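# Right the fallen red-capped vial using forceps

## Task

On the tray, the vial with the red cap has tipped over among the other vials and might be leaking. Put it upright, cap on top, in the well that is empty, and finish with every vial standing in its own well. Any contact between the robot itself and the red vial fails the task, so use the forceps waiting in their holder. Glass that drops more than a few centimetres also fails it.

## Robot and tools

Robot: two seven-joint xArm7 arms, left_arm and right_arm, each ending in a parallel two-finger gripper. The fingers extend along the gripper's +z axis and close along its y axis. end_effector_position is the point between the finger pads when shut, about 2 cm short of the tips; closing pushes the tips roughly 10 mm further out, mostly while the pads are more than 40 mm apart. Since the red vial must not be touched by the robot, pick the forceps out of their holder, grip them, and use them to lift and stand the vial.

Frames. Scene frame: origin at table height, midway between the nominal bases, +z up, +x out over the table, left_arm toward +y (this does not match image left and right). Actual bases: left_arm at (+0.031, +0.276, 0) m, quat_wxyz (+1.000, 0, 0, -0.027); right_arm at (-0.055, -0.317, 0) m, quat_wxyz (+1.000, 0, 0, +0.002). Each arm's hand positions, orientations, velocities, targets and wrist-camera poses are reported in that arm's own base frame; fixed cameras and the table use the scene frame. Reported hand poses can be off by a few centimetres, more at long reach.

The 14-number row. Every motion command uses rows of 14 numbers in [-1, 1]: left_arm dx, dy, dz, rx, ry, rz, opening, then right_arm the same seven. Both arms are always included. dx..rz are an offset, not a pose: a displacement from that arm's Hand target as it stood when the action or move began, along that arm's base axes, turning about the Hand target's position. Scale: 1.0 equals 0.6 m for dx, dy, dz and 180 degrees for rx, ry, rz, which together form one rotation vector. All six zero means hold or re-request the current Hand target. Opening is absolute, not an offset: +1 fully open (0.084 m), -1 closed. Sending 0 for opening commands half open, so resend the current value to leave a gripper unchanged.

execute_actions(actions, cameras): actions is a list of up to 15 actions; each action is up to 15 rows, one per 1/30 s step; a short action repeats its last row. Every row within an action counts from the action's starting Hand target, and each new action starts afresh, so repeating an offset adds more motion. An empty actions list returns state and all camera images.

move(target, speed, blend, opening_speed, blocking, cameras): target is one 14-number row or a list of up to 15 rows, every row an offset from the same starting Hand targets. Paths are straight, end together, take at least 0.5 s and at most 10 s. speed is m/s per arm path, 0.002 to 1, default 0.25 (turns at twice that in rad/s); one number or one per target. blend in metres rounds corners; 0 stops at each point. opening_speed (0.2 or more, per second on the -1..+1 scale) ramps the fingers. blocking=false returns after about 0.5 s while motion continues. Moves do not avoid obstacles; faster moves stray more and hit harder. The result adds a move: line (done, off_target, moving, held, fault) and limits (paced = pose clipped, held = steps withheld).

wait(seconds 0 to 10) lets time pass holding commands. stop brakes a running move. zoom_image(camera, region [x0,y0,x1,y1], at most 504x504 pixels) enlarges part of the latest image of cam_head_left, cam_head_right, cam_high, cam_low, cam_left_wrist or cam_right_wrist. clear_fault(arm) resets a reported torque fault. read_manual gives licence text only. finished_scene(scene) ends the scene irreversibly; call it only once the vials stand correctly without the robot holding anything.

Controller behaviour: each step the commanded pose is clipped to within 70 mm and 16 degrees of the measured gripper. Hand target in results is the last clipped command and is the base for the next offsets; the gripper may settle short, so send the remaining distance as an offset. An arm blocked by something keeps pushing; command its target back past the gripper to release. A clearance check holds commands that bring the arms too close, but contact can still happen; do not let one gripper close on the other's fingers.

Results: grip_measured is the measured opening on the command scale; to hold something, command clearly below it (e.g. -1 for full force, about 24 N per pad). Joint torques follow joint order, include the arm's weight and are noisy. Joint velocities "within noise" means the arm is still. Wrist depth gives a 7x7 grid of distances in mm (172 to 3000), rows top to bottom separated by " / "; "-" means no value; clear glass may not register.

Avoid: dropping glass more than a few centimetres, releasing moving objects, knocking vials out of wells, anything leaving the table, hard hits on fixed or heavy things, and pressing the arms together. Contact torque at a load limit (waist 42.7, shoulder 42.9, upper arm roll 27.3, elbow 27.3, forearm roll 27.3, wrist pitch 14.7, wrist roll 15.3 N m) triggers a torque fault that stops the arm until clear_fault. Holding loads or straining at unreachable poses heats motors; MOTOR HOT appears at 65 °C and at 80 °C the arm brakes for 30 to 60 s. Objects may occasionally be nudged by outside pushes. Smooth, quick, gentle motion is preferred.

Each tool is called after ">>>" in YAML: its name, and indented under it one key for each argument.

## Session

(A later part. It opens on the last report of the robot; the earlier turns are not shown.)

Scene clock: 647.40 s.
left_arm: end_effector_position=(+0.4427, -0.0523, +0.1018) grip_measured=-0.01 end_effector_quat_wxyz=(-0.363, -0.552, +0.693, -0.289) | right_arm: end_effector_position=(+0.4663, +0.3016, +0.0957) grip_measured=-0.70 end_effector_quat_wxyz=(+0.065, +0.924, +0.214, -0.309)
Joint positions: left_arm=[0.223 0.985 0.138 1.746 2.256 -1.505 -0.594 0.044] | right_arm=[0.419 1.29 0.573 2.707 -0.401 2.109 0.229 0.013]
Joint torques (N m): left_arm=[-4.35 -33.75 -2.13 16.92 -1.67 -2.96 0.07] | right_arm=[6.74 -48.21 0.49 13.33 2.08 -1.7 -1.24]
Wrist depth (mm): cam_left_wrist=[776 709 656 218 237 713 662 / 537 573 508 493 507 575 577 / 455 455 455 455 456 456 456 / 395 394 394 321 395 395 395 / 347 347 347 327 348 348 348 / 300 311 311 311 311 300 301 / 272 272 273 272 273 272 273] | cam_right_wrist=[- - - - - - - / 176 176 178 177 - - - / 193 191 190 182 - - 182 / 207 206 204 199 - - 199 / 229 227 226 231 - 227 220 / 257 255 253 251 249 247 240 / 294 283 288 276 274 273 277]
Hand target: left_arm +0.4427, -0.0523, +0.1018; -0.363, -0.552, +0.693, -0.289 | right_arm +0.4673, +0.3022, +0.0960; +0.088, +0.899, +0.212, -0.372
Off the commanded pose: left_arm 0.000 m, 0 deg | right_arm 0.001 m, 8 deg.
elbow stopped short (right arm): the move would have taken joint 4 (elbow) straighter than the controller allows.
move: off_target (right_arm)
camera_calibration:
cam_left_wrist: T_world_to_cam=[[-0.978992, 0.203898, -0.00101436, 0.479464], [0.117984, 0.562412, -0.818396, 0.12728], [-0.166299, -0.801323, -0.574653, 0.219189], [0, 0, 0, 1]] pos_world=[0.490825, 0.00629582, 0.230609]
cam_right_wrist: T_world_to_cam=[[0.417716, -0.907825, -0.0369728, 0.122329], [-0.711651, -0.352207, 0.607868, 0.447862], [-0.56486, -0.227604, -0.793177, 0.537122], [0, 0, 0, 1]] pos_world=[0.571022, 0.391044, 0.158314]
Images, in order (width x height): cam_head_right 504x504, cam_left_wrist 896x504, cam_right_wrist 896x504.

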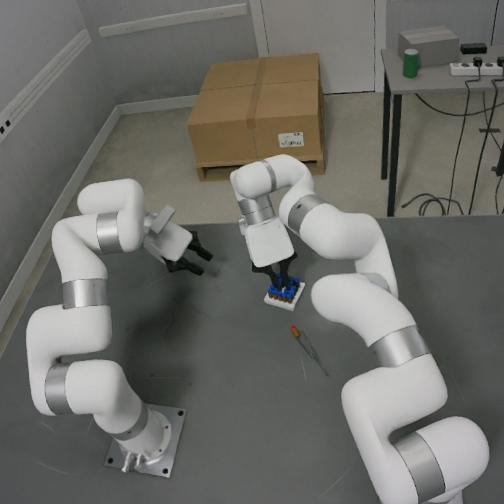

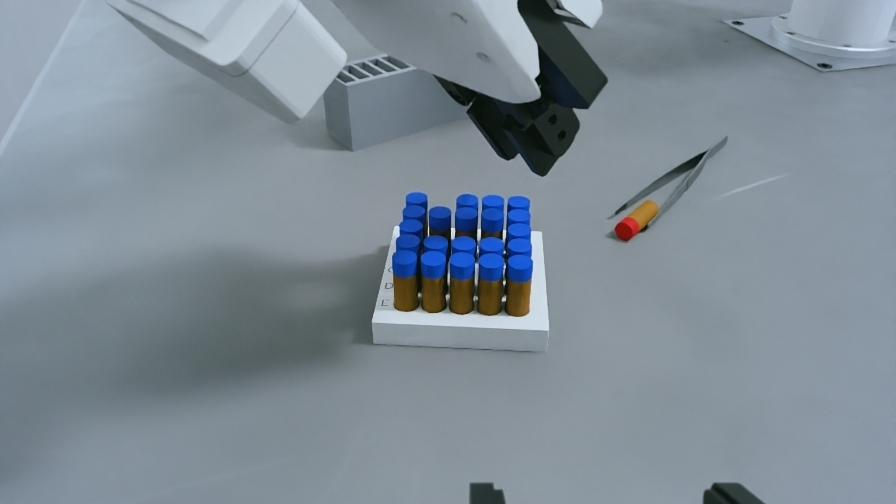

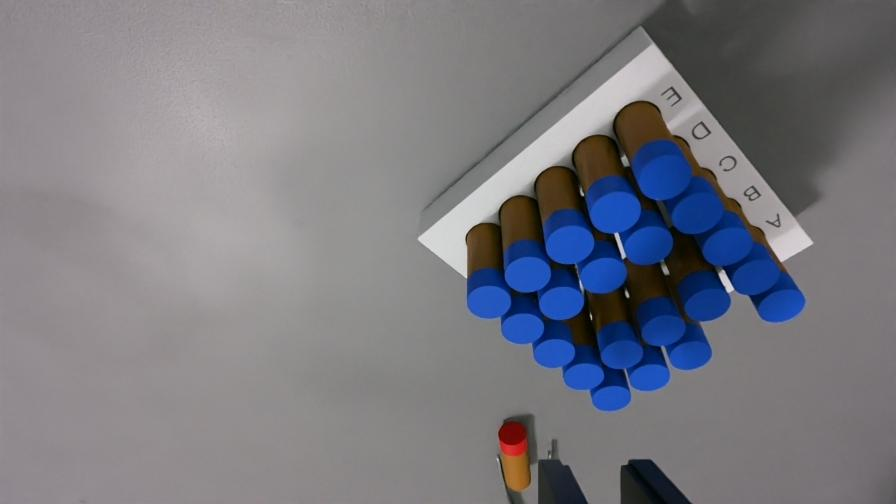

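>>> move:
  target:
    - [0,0,0,0,0,0,0,-0.06,-0.04,0.15,0.062,-0.108,0.017,-0.3]
    - [0,0,0,0,0,0,0,-0.2572,-0.1503,0.13,0.1242,-0.2168,0.034,-0.3]
  speed: 0.25
  blend: 0.03
  cameras: ["cam_left_wrist","cam_right_wrist"]

>>> zoom_image:
  camera: "cam_left_wrist"
  region: [560, 100, 760, 260]

>>> zoom_image:
  camera: "cam_right_wrist"
  region: [350, 204, 650, 504]

Scene clock: 721.53 s.
left_arm: end_effector_position=(+0.4427, -0.0523, +0.1018) grip_measured=-0.01 end_effector_quat_wxyz=(-0.363, -0.552, +0.693, -0.289) | right_arm: end_effector_position=(+0.3130, +0.2120, +0.1740) grip_measured=-0.32 end_effector_quat_wxyz=(+0.000, +0.959, +0.284, +0.000)
Joint positions: left_arm=[0.223 0.985 0.138 1.746 2.256 -1.505 -0.594 0.044] | right_arm=[-0.209 -0.344 0.766 0.705 0.286 0.977 -0.212 0.03]
Joint torques (N m): left_arm=[-3.58 -33.58 -2.25 16.98 -1.28 -3.33 -0.14] | right_arm=[6.74 -14.5 -7.88 9.99 1.54 -3.11 -1.25]
Wrist depth (mm): cam_left_wrist=[776 713 712 711 712 713 660 / 539 573 506 510 575 575 577 / 454 455 455 456 456 456 455 / 393 392 395 323 395 395 395 / 348 348 347 326 348 348 348 / 300 311 311 311 311 300 300 / 273 272 273 273 273 273 273] | cam_right_wrist=[309 308 307 306 290 303 303 / 309 308 307 307 305 304 303 / 309 309 308 306 305 304 303 / 310 309 308 306 306 305 303 / 310 309 307 307 306 305 303 / 311 309 308 307 306 305 304 / 311 309 308 307 306 305 304]
Hand target: left_arm +0.4427, -0.0523, +0.1018; -0.363, -0.552, +0.693, -0.289 | right_arm +0.3130, +0.2120, +0.1740; +0.000, +0.959, +0.284, +0.000
Off the commanded pose: left_arm 0.000 m, 0 deg | right_arm 0.000 m, 0 deg.
move: done; limits=paced
camera_calibration:
cam_left_wrist: T_world_to_cam=[[-0.978992, 0.203898, -0.00101436, 0.479464], [0.117984, 0.562412, -0.818396, 0.12728], [-0.166299, -0.801323, -0.574653, 0.219189], [0, 0, 0, 1]] pos_world=[0.490825, 0.00629582, 0.230609]
cam_right_wrist: T_world_to_cam=[[0.54269, -0.83935, -0.0313001, 0.0533049], [-0.83953, -0.543207, 0.0107383, 0.444019], [-0.0260156, 0.0204498, -0.999452, 0.306881], [0, 0, 0, 1]] pos_world=[0.351823, 0.27966, 0.303613]
Images, in order (width x height): cam_left_wrist 896x504, cam_right_wrist 896x504.

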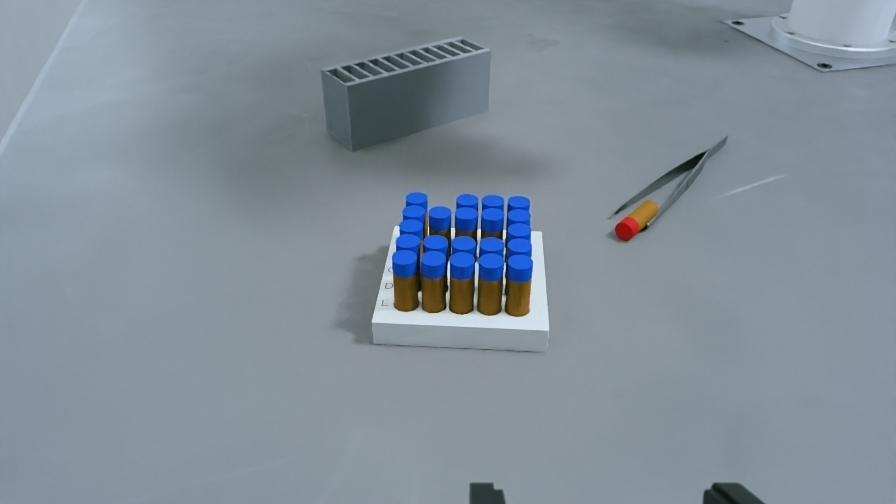

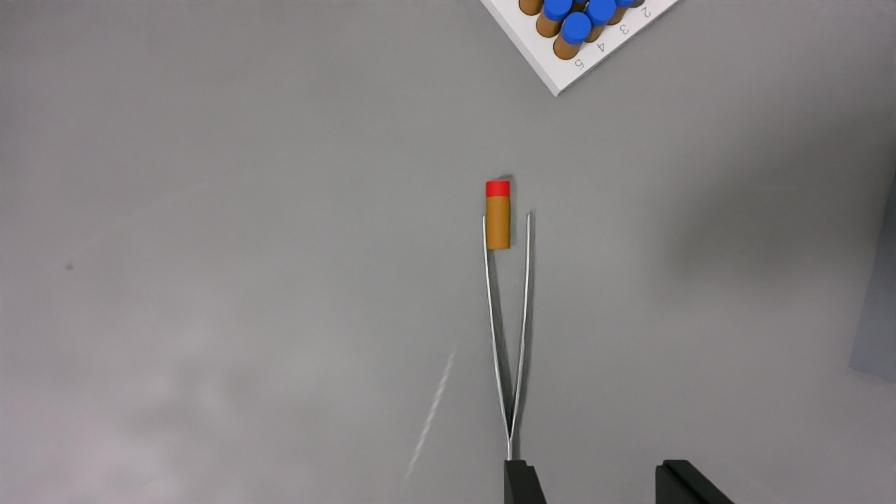

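Scaled by 2.520 from the camera's 896x504 image, which has a finer 1280x720 frame.

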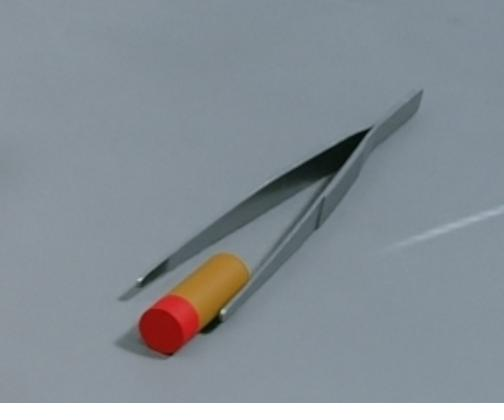

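Scaled by 1.680 from the camera's 896x504 image, which has a finer 1280x720 frame.

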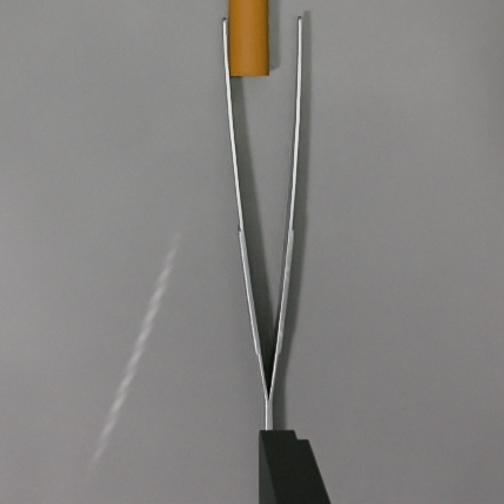

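>>> move:
  target:
    - [0,0,0,0,0,0,0,-0.0667,-0.0247,-0.18,0,0,0,-0.3]
    - [0,0,0,0,0,0,0,-0.0667,-0.0247,-0.2525,0,0,0,-0.3]
  speed: [0.2,0.06]
  cameras: ["cam_left_wrist","cam_right_wrist"]

>>> zoom_image:
  camera: "cam_left_wrist"
  region: [620, 60, 800, 240]

>>> zoom_image:
  camera: "cam_right_wrist"
  region: [420, 274, 700, 504]

Scene clock: 774.20 s.
left_arm: end_effector_position=(+0.4427, -0.0523, +0.1018) grip_measured=-0.01 end_effector_quat_wxyz=(-0.363, -0.552, +0.693, -0.289) | right_arm: end_effector_position=(+0.2730, +0.1971, +0.0225) grip_measured=-0.32 end_effector_quat_wxyz=(+0.000, +0.959, +0.284, +0.000)
Joint positions: left_arm=[0.223 0.985 0.138 1.746 2.256 -1.505 -0.594 0.044] | right_arm=[-0.301 0.02 0.919 0.412 -0.04 0.4 0.078 0.03]
Joint torques (N m): left_arm=[-1.28 -33.82 -2.17 16.94 0.08 -4.17 -0.21] | right_arm=[-0.7 -5.58 -2.9 12.09 -1.69 -0.26 1.28]
Wrist depth (mm): cam_left_wrist=[774 711 714 713 712 433 416 / 538 573 506 511 575 484 541 / 456 455 457 455 457 456 454 / 393 394 395 322 395 395 397 / 348 347 347 326 348 347 348 / 300 311 311 310 310 301 301 / 272 273 272 273 273 273 273] | cam_right_wrist=[- - - - - - - / - - - - - - - / - - - - - - - / - - - - - - - / - - - - - - - / - - - - - - - / - - - - - - -]
Hand target: left_arm +0.4427, -0.0523, +0.1018; -0.363, -0.552, +0.693, -0.289 | right_arm +0.2729, +0.1972, +0.0225; +0.000, +0.959, +0.284, +0.000
Off the commanded pose: left_arm 0.000 m, 0 deg | right_arm 0.000 m, 0 deg.
move: done
camera_calibration:
cam_left_wrist: T_world_to_cam=[[-0.978992, 0.203898, -0.00101436, 0.479464], [0.117984, 0.562412, -0.818396, 0.12728], [-0.166299, -0.801323, -0.574653, 0.219189], [0, 0, 0, 1]] pos_world=[0.490825, 0.00629582, 0.230609]
cam_right_wrist: T_world_to_cam=[[0.542692, -0.839338, -0.0315815, 0.057804], [-0.839532, -0.54321, 0.0104371, 0.404018], [-0.0259156, 0.0208496, -0.999447, 0.154591], [0, 0, 0, 1]] pos_world=[0.311823, 0.264761, 0.152114]
Images, in order (width x height): cam_left_wrist 896x504, cam_right_wrist 896x504.

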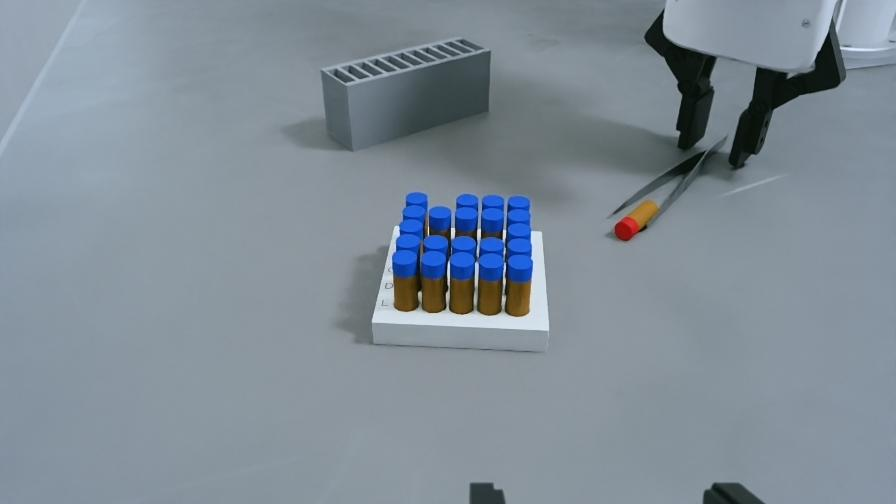

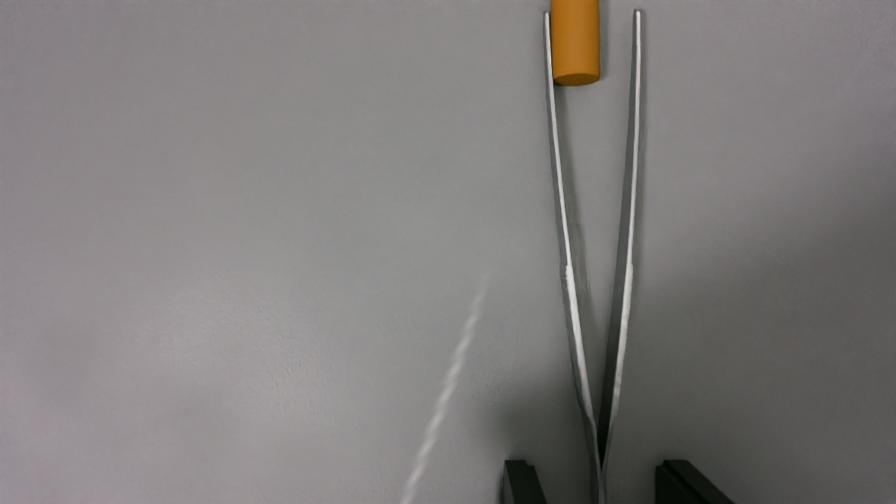

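Scaled by 2.800 from the camera's 896x504 image, which has a finer 1280x720 frame.

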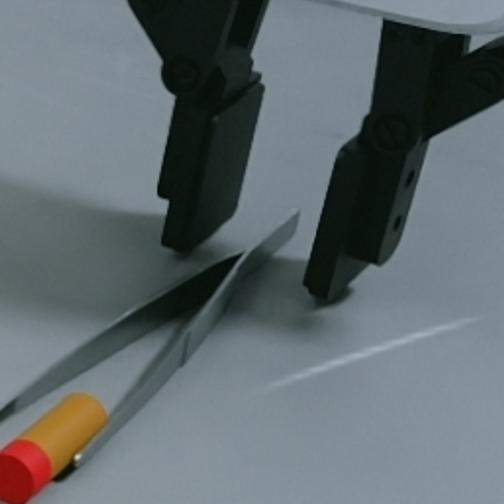

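Scaled by 1.800 from the camera's 896x504 image, which has a finer 1280x720 frame.

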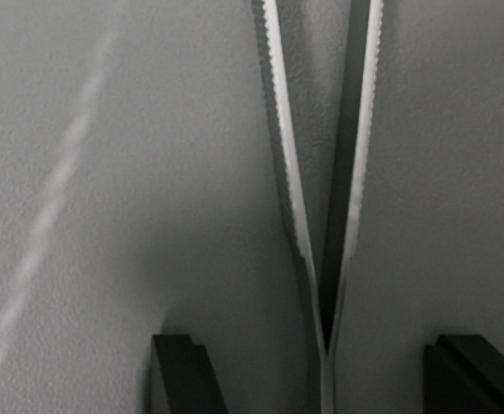

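>>> move:
  target:
    - [0,0,0,0,0,0,0,0.0013,-0.002,-0.002,0,0,0,-0.3]
    - [0,0,0,0,0,0,0,0.0013,-0.002,-0.002,0,0,0,-1]
    - [0,0,0,0,0,0,0,0.0013,-0.002,0.006,0,0,0,-1]
    - [0,0,0,0,0,0,0,-0.058,-0.041,0.006,0,0,0,-1]
  speed: 0.06
  opening_speed: 0.6
  cameras: ["cam_left_wrist","cam_right_wrist"]

>>> zoom_image:
  camera: "cam_left_wrist"
  region: [620, 60, 800, 240]

Scene clock: 784.07 s.
left_arm: end_effector_position=(+0.4427, -0.0523, +0.1018) grip_measured=-0.01 end_effector_quat_wxyz=(-0.363, -0.552, +0.693, -0.289) | right_arm: end_effector_position=(+0.2381, +0.1726, +0.0261) grip_measured=-0.96 end_effector_quat_wxyz=(+0.000, +0.959, +0.284, +0.000)
Joint positions: left_arm=[0.223 0.985 0.138 1.746 2.256 -1.505 -0.594 0.044] | right_arm=[-0.18 -0.184 0.894 0.278 0.359 0.419 -0.2 0.002]
Joint torques (N m): left_arm=[-1.04 -34.2 -2.06 16.96 0.04 -4.21 -0.06] | right_arm=[6.76 -13.84 -5.24 6.23 1.77 -0.33 -1.29]
Wrist depth (mm): cam_left_wrist=[776 713 715 714 716 483 455 / 538 573 509 511 576 508 575 / 455 455 454 455 456 456 456 / 393 393 393 322 395 394 394 / 347 348 348 326 348 348 347 / 301 311 311 311 311 300 301 / 272 272 273 273 273 273 273] | cam_right_wrist=[- - - - - - - / - - - - - - - / - - - - - - - / - - - - - - - / - - - - - - - / - - - - - - - / - - - - - - -]
Hand target: left_arm +0.4427, -0.0523, +0.1018; -0.363, -0.552, +0.693, -0.289 | right_arm +0.2381, +0.1726, +0.0261; +0.000, +0.959, +0.284, +0.000
Off the commanded pose: left_arm 0.000 m, 0 deg | right_arm 0.000 m, 0 deg.
move: done
camera_calibration:
cam_left_wrist: T_world_to_cam=[[-0.978992, 0.203898, -0.00101436, 0.479464], [0.117984, 0.562412, -0.818396, 0.12728], [-0.166299, -0.801323, -0.574653, 0.219189], [0, 0, 0, 1]] pos_world=[0.490825, 0.00629582, 0.230609]
cam_right_wrist: T_world_to_cam=[[0.542761, -0.839304, -0.0313005, 0.0561681], [-0.839484, -0.543278, 0.010737, 0.361412], [-0.0260165, 0.0204487, -0.999452, 0.157922], [0, 0, 0, 1]] pos_world=[0.277023, 0.24026, 0.155713]
Images, in order (width x height): cam_left_wrist 896x504, cam_right_wrist 896x504.

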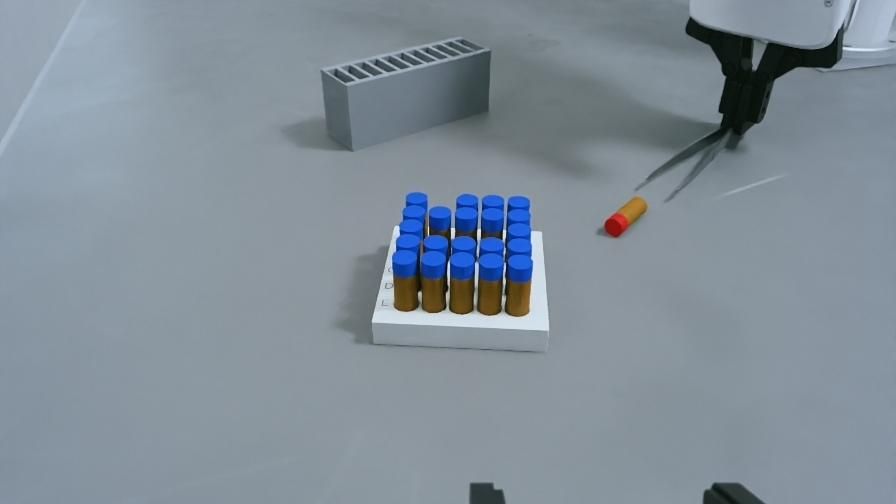

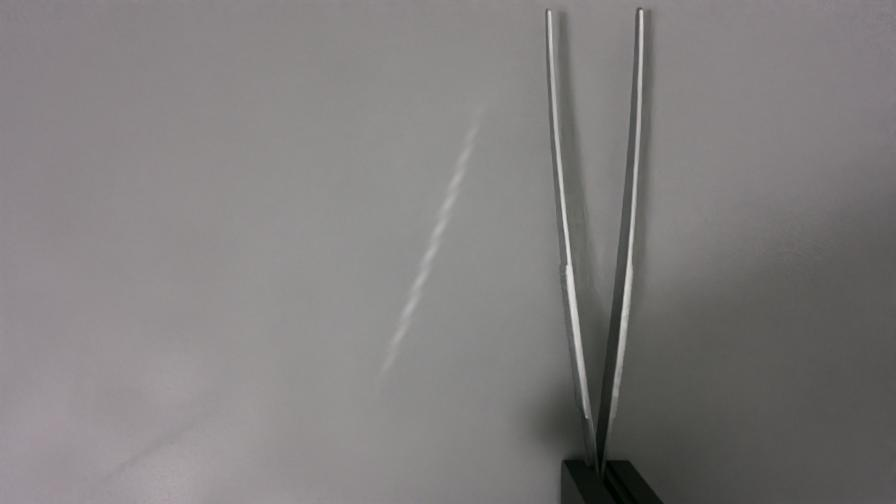

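Scaled by 2.800 from the camera's 896x504 image, which has a finer 1280x720 frame.

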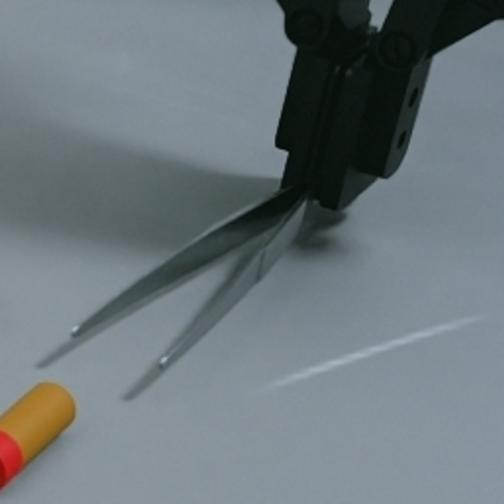

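>>> move:
  target:
    - [0,0,0,0,0,0,0,0,0,-0.0078,0,0,0,-1]
    - [0,0,0,0,0,0,0,0,0,-0.0078,0,0,0,-0.35]
    - [0,0,0,0,0,0,0,0,0,0.06,0,0,0,-0.35]
    - [0,0,0,0,0,0,0,0.0587,0.0381,0.06,0,0,0,-0.35]
  speed: [0.05,0.05,0.15,0.15]
  opening_speed: 1
  blend: [0,0,0.01,0]
  cameras: ["cam_left_wrist","cam_right_wrist"]

>>> zoom_image:
  camera: "cam_left_wrist"
  region: [620, 60, 800, 240]

Scene clock: 802.10 s.
left_arm: end_effector_position=(+0.4427, -0.0523, +0.1018) grip_measured=-0.01 end_effector_quat_wxyz=(-0.363, -0.552, +0.693, -0.289) | right_arm: end_effector_position=(+0.2734, +0.1954, +0.0621) grip_measured=-0.37 end_effector_quat_wxyz=(+0.000, +0.959, +0.284, +0.000)
Joint positions: left_arm=[0.223 0.985 0.138 1.746 2.256 -1.505 -0.594 0.044] | right_arm=[-0.234 -0.198 0.897 0.431 0.288 0.575 -0.166 0.028]
Joint torques (N m): left_arm=[-0.58 -34.04 -1.94 17.01 0.01 -4.16 -0.07] | right_arm=[-7.21 -3.41 0.1 13.16 -1.52 -2.72 1.34]
Wrist depth (mm): cam_left_wrist=[770 711 713 713 717 456 658 / 539 572 506 511 574 538 573 / 455 455 456 457 455 455 457 / 393 393 393 322 395 394 396 / 347 347 348 327 348 348 348 / 299 311 311 311 311 300 300 / 272 273 273 272 272 273 273] | cam_right_wrist=[196 195 194 194 193 193 192 / 196 195 195 194 193 193 192 / 196 196 195 194 193 193 192 / 196 196 195 194 193 193 192 / 196 196 195 194 194 193 192 / 196 196 195 195 194 193 193 / 196 196 195 195 194 193 193]
Hand target: left_arm +0.4427, -0.0523, +0.1018; -0.363, -0.552, +0.693, -0.289 | right_arm +0.2734, +0.1954, +0.0621; +0.000, +0.959, +0.284, +0.000
Off the commanded pose: left_arm 0.000 m, 0 deg | right_arm 0.000 m, 0 deg.
move: done
camera_calibration:
cam_left_wrist: T_world_to_cam=[[-0.978992, 0.203898, -0.00101436, 0.479464], [0.117984, 0.562412, -0.818396, 0.12728], [-0.166299, -0.801323, -0.574653, 0.219189], [0, 0, 0, 1]] pos_world=[0.490825, 0.00629582, 0.230609]
cam_right_wrist: T_world_to_cam=[[0.542763, -0.839298, -0.0314141, 0.0573455], [-0.839486, -0.543279, 0.0105444, 0.403], [-0.0259165, 0.0206486, -0.999451, 0.194268], [0, 0, 0, 1]] pos_world=[0.312223, 0.26306, 0.191714]
Images, in order (width x height): cam_left_wrist 896x504, cam_right_wrist 896x504.

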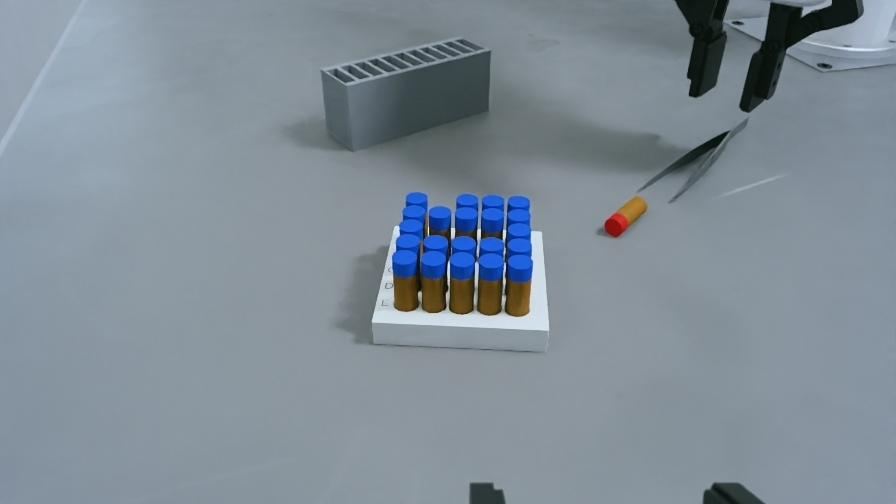

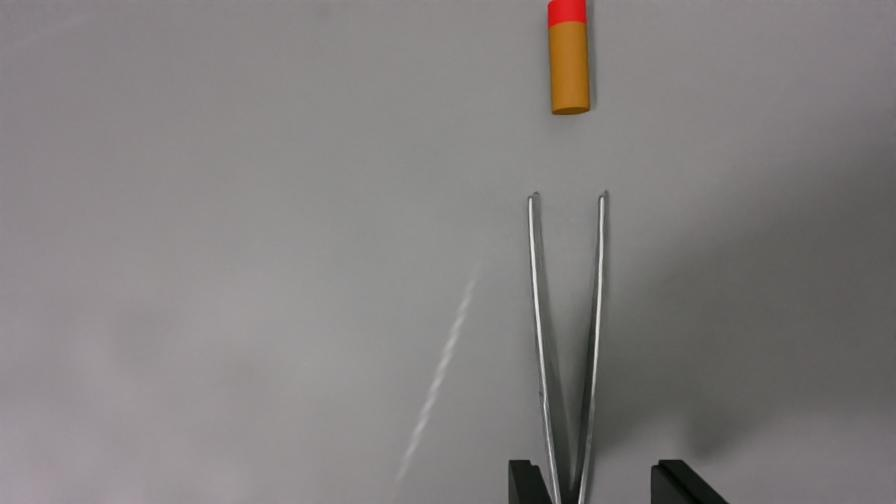

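Scaled by 2.800 from the camera's 896x504 image, which has a finer 1280x720 frame.

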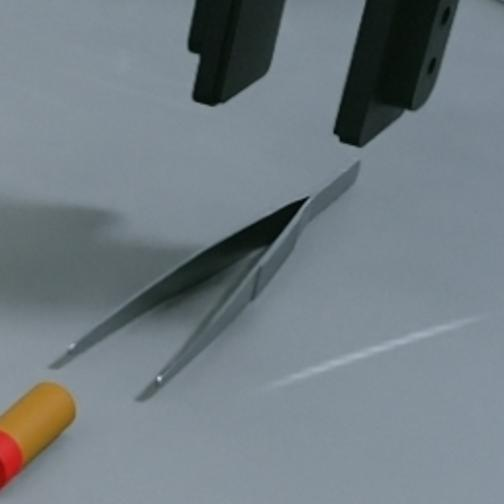

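>>> move:
  target:
    - [0,0,0,0,0,0,0,0,0,-0.0677,0,0,0,-0.35]
    - [0,0,0,0,0,0,0,0,0,-0.0677,0,0,0,-0.95]
  speed: [0.08,0.05]
  opening_speed: 0.5
  cameras: ["cam_left_wrist","cam_right_wrist"]

>>> zoom_image:
  camera: "cam_left_wrist"
  region: [620, 60, 800, 240]

Scene clock: 811.13 s.
left_arm: end_effector_position=(+0.4427, -0.0523, +0.1018) grip_measured=-0.01 end_effector_quat_wxyz=(-0.363, -0.552, +0.693, -0.289) | right_arm: end_effector_position=(+0.2734, +0.1954, +0.0215) grip_measured=-0.87 end_effector_quat_wxyz=(+0.000, +0.959, +0.284, +0.000)
Joint positions: left_arm=[0.223 0.985 0.138 1.746 2.256 -1.505 -0.594 0.044] | right_arm=[-0.32 0.024 0.93 0.41 -0.05 0.396 0.081 0.006]
Joint torques (N m): left_arm=[-0.24 -34.05 -1.78 16.82 -0.03 -4.12 0.05] | right_arm=[6.63 -5.43 -2.83 11.9 -1.39 -0.39 1.41]
Wrist depth (mm): cam_left_wrist=[777 713 713 716 713 434 651 / 536 573 506 511 576 509 540 / 456 454 455 455 455 456 456 / 394 395 394 322 395 394 396 / 346 347 348 326 347 348 347 / 301 311 310 311 311 301 301 / 272 273 272 273 273 272 272] | cam_right_wrist=[- - - - - - - / - - - - - - - / - - - - - - - / - - - - - - - / - - - - - - - / - - - - - - - / - - - - - - -]
Hand target: left_arm +0.4427, -0.0523, +0.1018; -0.363, -0.552, +0.693, -0.289 | right_arm +0.2734, +0.1954, +0.0215; +0.000, +0.959, +0.284, +0.000
Off the commanded pose: left_arm 0.000 m, 0 deg | right_arm 0.000 m, 0 deg.
move: done
camera_calibration:
cam_left_wrist: T_world_to_cam=[[-0.978992, 0.203898, -0.00101436, 0.479464], [0.117984, 0.562412, -0.818396, 0.12728], [-0.166299, -0.801323, -0.574653, 0.219189], [0, 0, 0, 1]] pos_world=[0.490825, 0.00629582, 0.230609]
cam_right_wrist: T_world_to_cam=[[0.542761, -0.839301, -0.0313845, 0.056067], [-0.839484, -0.543279, 0.0106826, 0.403407], [-0.0260165, 0.0205486, -0.99945, 0.153748], [0, 0, 0, 1]] pos_world=[0.312223, 0.26306, 0.151114]
Images, in order (width x height): cam_left_wrist 896x504, cam_right_wrist 896x504.

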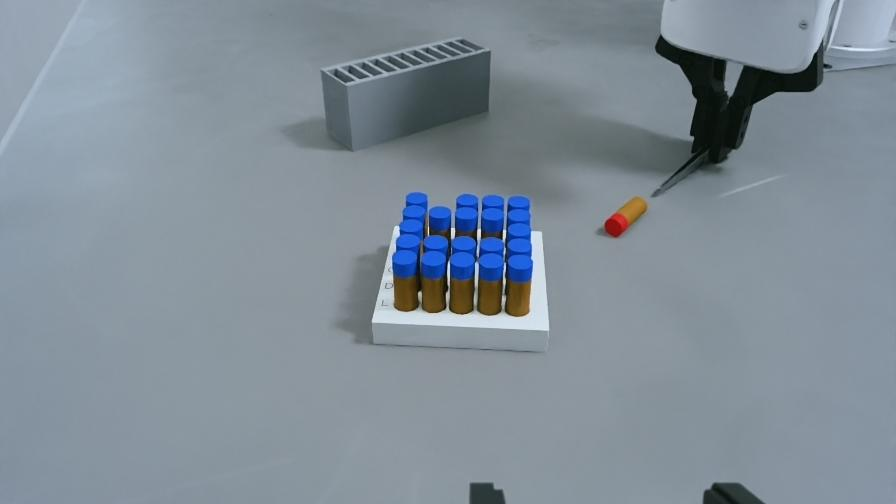

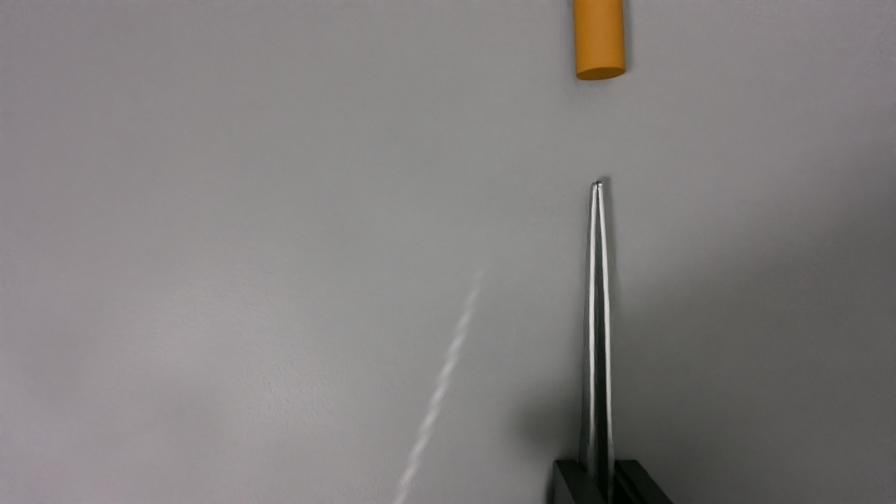

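Scaled by 2.800 from the camera's 896x504 image, which has a finer 1280x720 frame.

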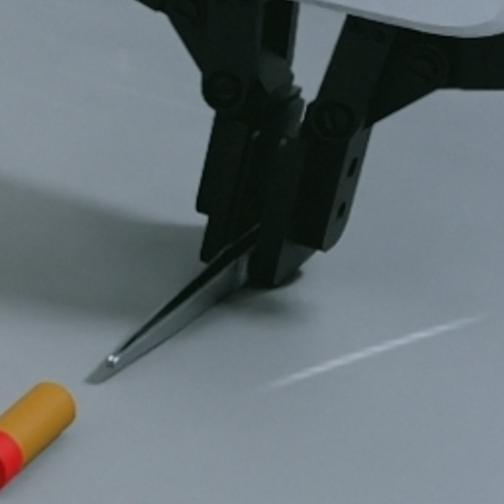

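>>> move:
  target:
    - [0,0,0,0,0,0,0,-0.014,-0.0091,0.003,0,0,0,-0.95]
    - [0,0,0,0,0,0,0,-0.014,-0.0091,0.000,0,0,0,-0.90]
    - [0,0,0,0,0,0,0,-0.007,-0.0045,0.0375,0,0,0,-0.90]
    - [0,0,0,0,0,0,0,0.0087,0.0056,0.0775,0.0303,-0.0466,0,-0.90]
  speed: 0.05
  blend: [0,0,0.008,0]
  cameras: ["cam_left_wrist","cam_right_wrist"]

>>> zoom_image:
  camera: "cam_left_wrist"
  region: [600, 40, 780, 220]

Scene clock: 846.10 s.
left_arm: end_effector_position=(+0.4427, -0.0523, +0.1018) grip_measured=-0.01 end_effector_quat_wxyz=(-0.363, -0.552, +0.693, -0.289) | right_arm: end_effector_position=(+0.2786, +0.1988, +0.0679) grip_measured=-0.87 end_effector_quat_wxyz=(-0.025, +0.955, +0.283, +0.083)
Joint positions: left_arm=[0.223 0.985 0.138 1.746 2.256 -1.505 -0.594 0.044] | right_arm=[-0.098 -0.283 0.828 0.317 0.508 0.38 -0.31 0.006]
Joint torques (N m): left_arm=[-0.11 -33.77 -1.81 17.03 0 -4.17 0.03] | right_arm=[6.76 -14.02 -6.54 7.48 1.6 -3.27 -1.22]
Wrist depth (mm): cam_left_wrist=[772 713 712 714 713 445 657 / 537 573 507 511 575 540 576 / 455 455 455 455 454 456 457 / 394 394 395 322 395 395 395 / 348 347 347 326 348 348 349 / 300 311 311 311 310 301 300 / 272 273 272 272 273 273 273] | cam_right_wrist=[230 229 228 228 226 225 224 / 225 224 223 222 221 220 220 / 220 219 218 217 216 216 215 / 215 215 214 213 212 211 211 / 212 211 210 209 209 208 207 / 207 206 206 205 204 203 203 / 203 202 202 201 - 199 199]
Hand target: left_arm +0.4427, -0.0523, +0.1018; -0.363, -0.552, +0.693, -0.289 | right_arm +0.2786, +0.1988, +0.0680; -0.025, +0.955, +0.283, +0.083
Off the commanded pose: left_arm 0.000 m, 0 deg | right_arm 0.000 m, 0 deg.
move: done
camera_calibration:
cam_left_wrist: T_world_to_cam=[[-0.978992, 0.203898, -0.00101436, 0.479464], [0.117984, 0.562412, -0.818396, 0.12728], [-0.166299, -0.801323, -0.574653, 0.219189], [0, 0, 0, 1]] pos_world=[0.490825, 0.00629582, 0.230609]
cam_right_wrist: T_world_to_cam=[[0.54736, -0.836312, -0.0313095, 0.0556749], [-0.828295, -0.536004, -0.163182, 0.416425], [0.119689, 0.115253, -0.986099, 0.139897], [0, 0, 0, 1]] pos_world=[0.297704, 0.253643, 0.207648]
Images, in order (width x height): cam_left_wrist 896x504, cam_right_wrist 896x504.

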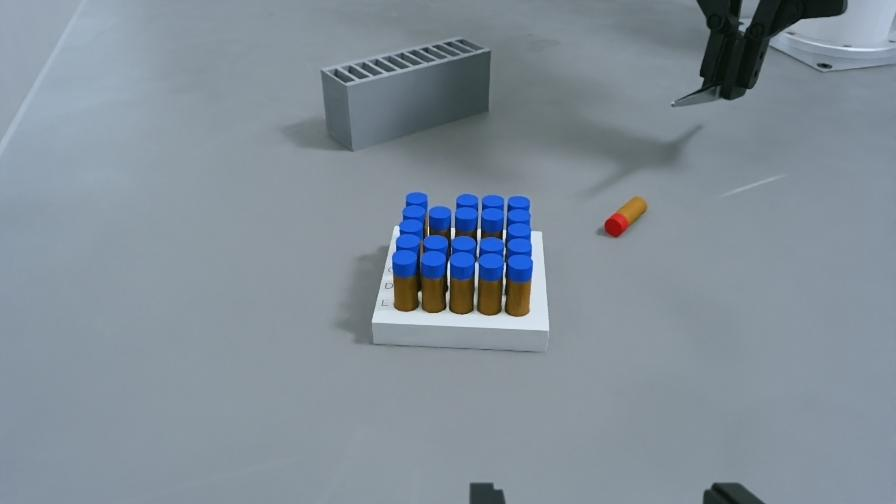

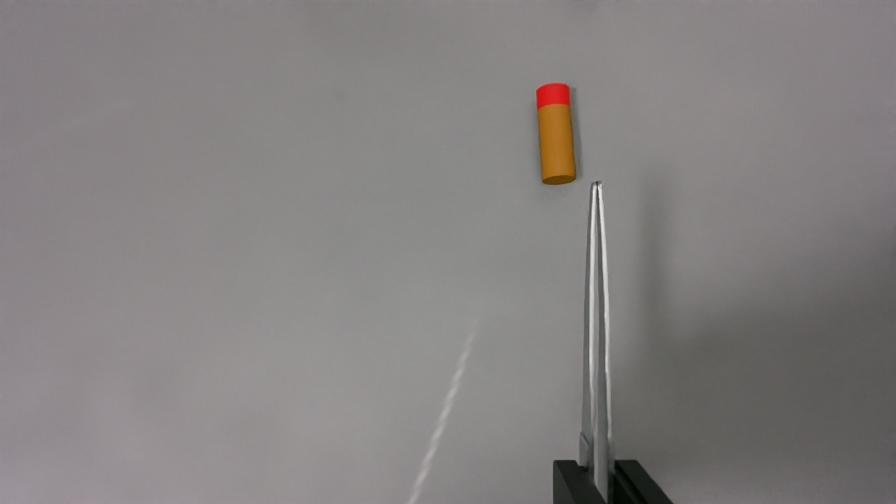

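Scaled by 2.800 from the camera's 896x504 image, which has a finer 1280x720 frame.

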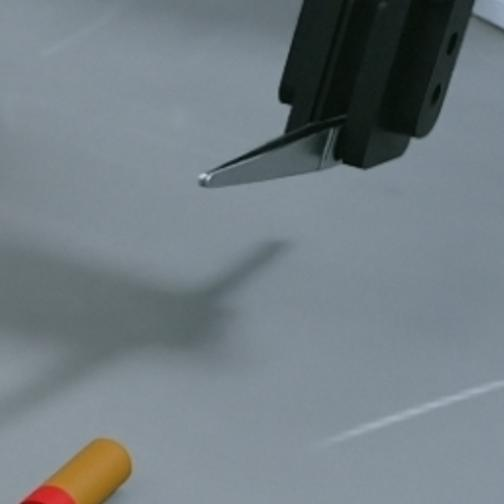

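>>> move:
  target:
    - [0,0,0,0,0,0,0,0.086,-0.098,0.103,-0.008,0.027,-0.091,-0.92]
    - [0,0,0,0,0,0,0,0.369,-0.4313,0.0533,-0.0161,0.0535,-0.1827,-0.92]
    - [0,0,0,0,0,0,0,0.369,-0.4313,-0.0742,-0.0161,0.0535,-0.1827,-0.92]
  speed: [0.15,0.2,0.06]
  blend: [0.03,0.01,0]
  cameras: ["cam_right_wrist","cam_high"]

>>> zoom_image:
  camera: "cam_high"
  region: [130, 320, 330, 504]

Scene clock: 971.03 s.
left_arm: end_effector_position=(+0.4427, -0.0523, +0.1018) grip_measured=-0.01 end_effector_quat_wxyz=(-0.363, -0.552, +0.693, -0.289) | right_arm: end_effector_position=(+0.4999, -0.0600, +0.0235) grip_measured=-0.87 end_effector_quat_wxyz=(+0.000, +1.000, +0.000, +0.001)
Joint positions: left_arm=[0.223 0.985 0.138 1.746 2.256 -1.505 -0.594 0.044] | right_arm=[-0.551 0.469 0.437 1.04 -0.329 0.634 0.111 0.006]
Joint torques (N m): left_arm=[0.28 -34.34 -1.64 16.76 0.2 -4.21 0.01] | right_arm=[6.68 -23.73 1.47 13.79 -1.58 -3.03 1.33]
Wrist depth (mm): cam_left_wrist=[771 712 660 715 716 712 659 / 540 573 509 511 574 575 574 / 455 454 455 455 455 455 456 / 394 394 394 322 395 395 395 / 347 347 347 326 348 348 348 / 300 311 311 311 311 300 301 / 272 272 272 273 273 273 273] | cam_right_wrist=[- - - - - - - / - - - - - - - / - - - - - - - / - - - - - - - / - - - - - - - / - - - - - - - / - - - - - - -]
Hand target: left_arm +0.4427, -0.0523, +0.1018; -0.363, -0.552, +0.693, -0.289 | right_arm +0.5000, -0.0600, +0.0234; +0.000, +1.000, +0.000, +0.001
Off the commanded pose: left_arm 0.000 m, 0 deg | right_arm 0.000 m, 0 deg.
move: done
camera_calibration:
cam_right_wrist: T_world_to_cam=[[-0.0012241, -0.999525, -0.0307951, -0.018896], [-0.999958, 0.000943644, 0.00912001, 0.567748], [-0.00908661, 0.0308049, -0.999484, 0.159057], [0, 0, 0, 1]] pos_world=[0.569146, -0.0243225, 0.153215]
Images, in order (width x height): cam_high 504x504, cam_right_wrist 896x504.

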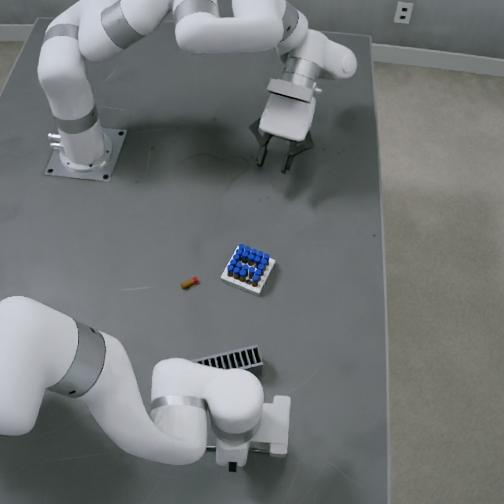

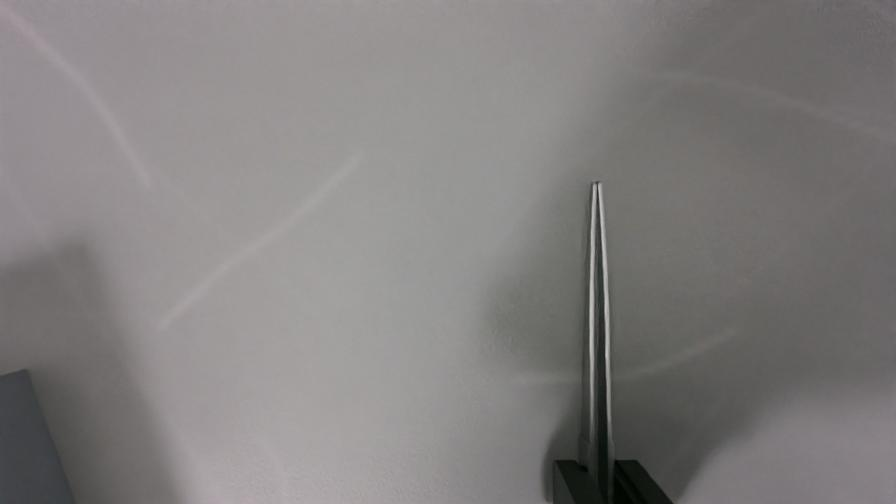

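Scaled by 2.520 from the camera's 504x504 image, which has a finer 720x720 frame.

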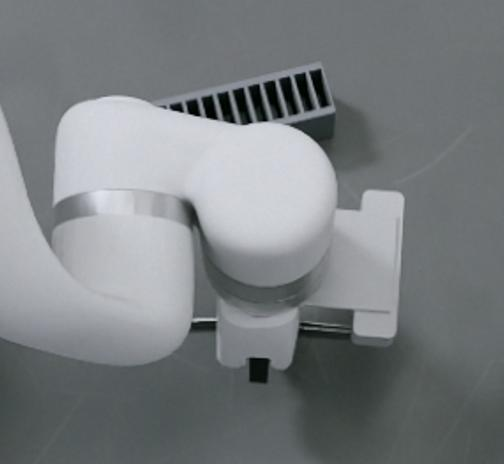

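>>> move:
  target:
    - [0,0,0,0,0,0,0,0,0,-0.0028,0,0,0,-0.92]
    - [0,0,0,0,0,0,0,0,0,-0.0028,0,0,0,-0.35]
    - [0,0,0,0,0,0,0,0,0,0.07,0,0,0,-0.35]
    - [0,0,0,0,0,0,0,-0.0083,0,0.0833,0,-0.2778,0,-0.35]
  speed: [0.05,0.05,0.15,0.3]
  opening_speed: 1
  blend: [0,0,0.01,0]
  cameras: ["cam_right_wrist","cam_high","cam_low"]

>>> zoom_image:
  camera: "cam_high"
  region: [130, 320, 330, 504]

Scene clock: 989.30 s.
left_arm: end_effector_position=(+0.4427, -0.0523, +0.1018) grip_measured=-0.01 end_effector_quat_wxyz=(-0.363, -0.552, +0.693, -0.289) | right_arm: end_effector_position=(+0.4950, -0.0600, +0.0734) grip_measured=-0.37 end_effector_quat_wxyz=(+0.000, +0.906, +0.000, +0.423)
Joint positions: left_arm=[0.223 0.985 0.138 1.746 2.256 -1.505 -0.594 0.044] | right_arm=[-0.489 0.424 0.281 0.456 -0.141 -0.806 -0.14 0.028]
Joint torques (N m): left_arm=[0.46 -34.2 -1.63 16.71 0.1 -4.18 0.01] | right_arm=[7.09 -16.94 -0.99 8.79 1.39 -3.82 -1.17]
Wrist depth (mm): cam_left_wrist=[774 713 712 718 716 716 659 / 538 573 506 512 576 574 574 / 455 455 455 456 455 455 457 / 394 394 394 322 394 394 396 / 347 347 348 326 348 348 348 / 300 311 311 311 311 300 301 / 272 272 273 272 273 273 273] | cam_right_wrist=[2782 1847 1857 2760 2760 2727 2465 / 2340 1882 1903 2302 2457 2286 2158 / 388 387 370 382 366 378 376 / 331 328 328 326 324 323 322 / 295 295 293 284 291 289 289 / 261 260 258 257 257 256 248 / 232 231 231 231 229 229 228]
Hand target: left_arm +0.4427, -0.0523, +0.1018; -0.363, -0.552, +0.693, -0.289 | right_arm +0.4950, -0.0600, +0.0734; +0.000, +0.906, +0.000, +0.423
Off the commanded pose: left_arm 0.000 m, 0 deg | right_arm 0.000 m, 0 deg.
move: done
camera_calibration:
cam_right_wrist: T_world_to_cam=[[0.0227375, -0.999525, -0.0208098, -0.0299526], [-0.649799, 0.00104334, -0.760106, 0.445483], [0.759766, 0.0308051, -0.649466, -0.197383], [0, 0, 0, 1]] pos_world=[0.44012, -0.0243227, 0.209797]
Images, in order (width x height): cam_high 504x504, cam_low 504x504, cam_right_wrist 896x504.

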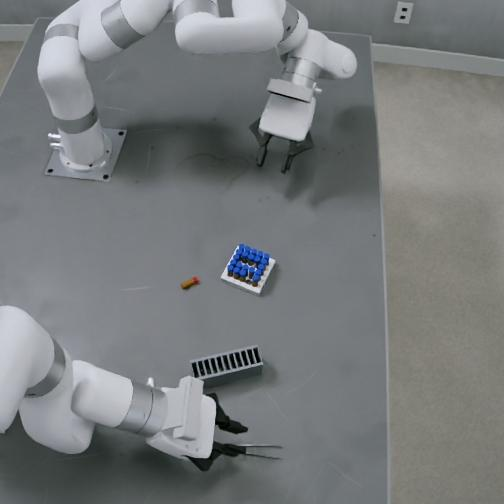

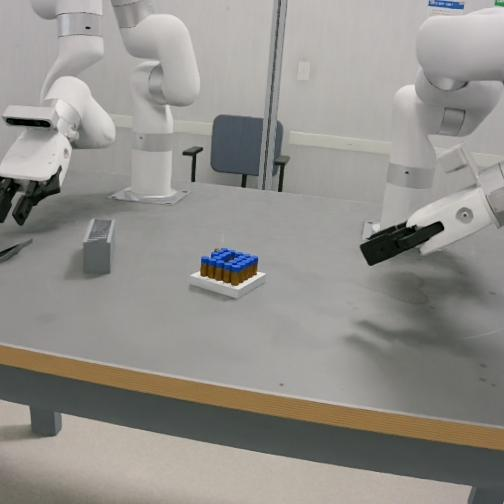

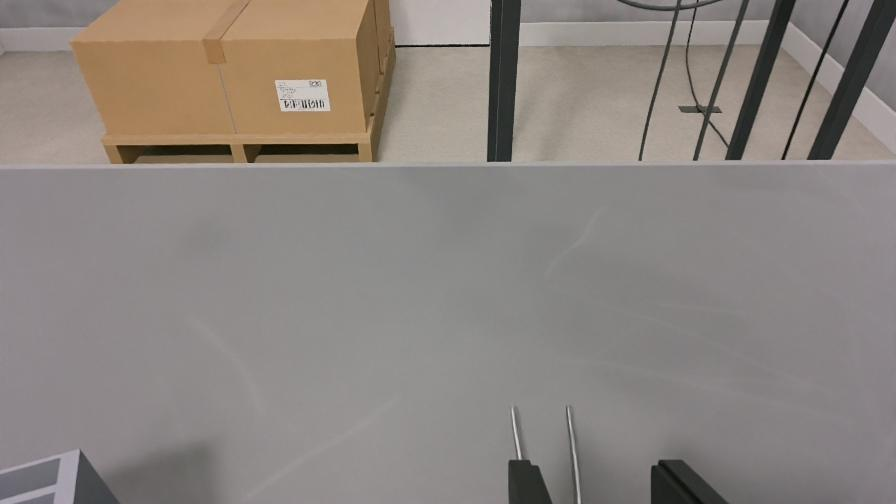

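Scaled by 2.520 from the camera's 504x504 image, which has a finer 720x720 frame.

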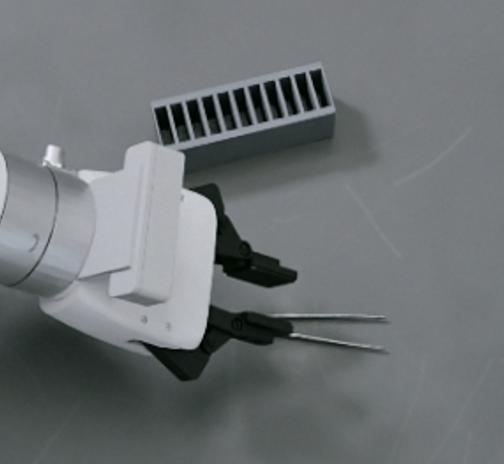

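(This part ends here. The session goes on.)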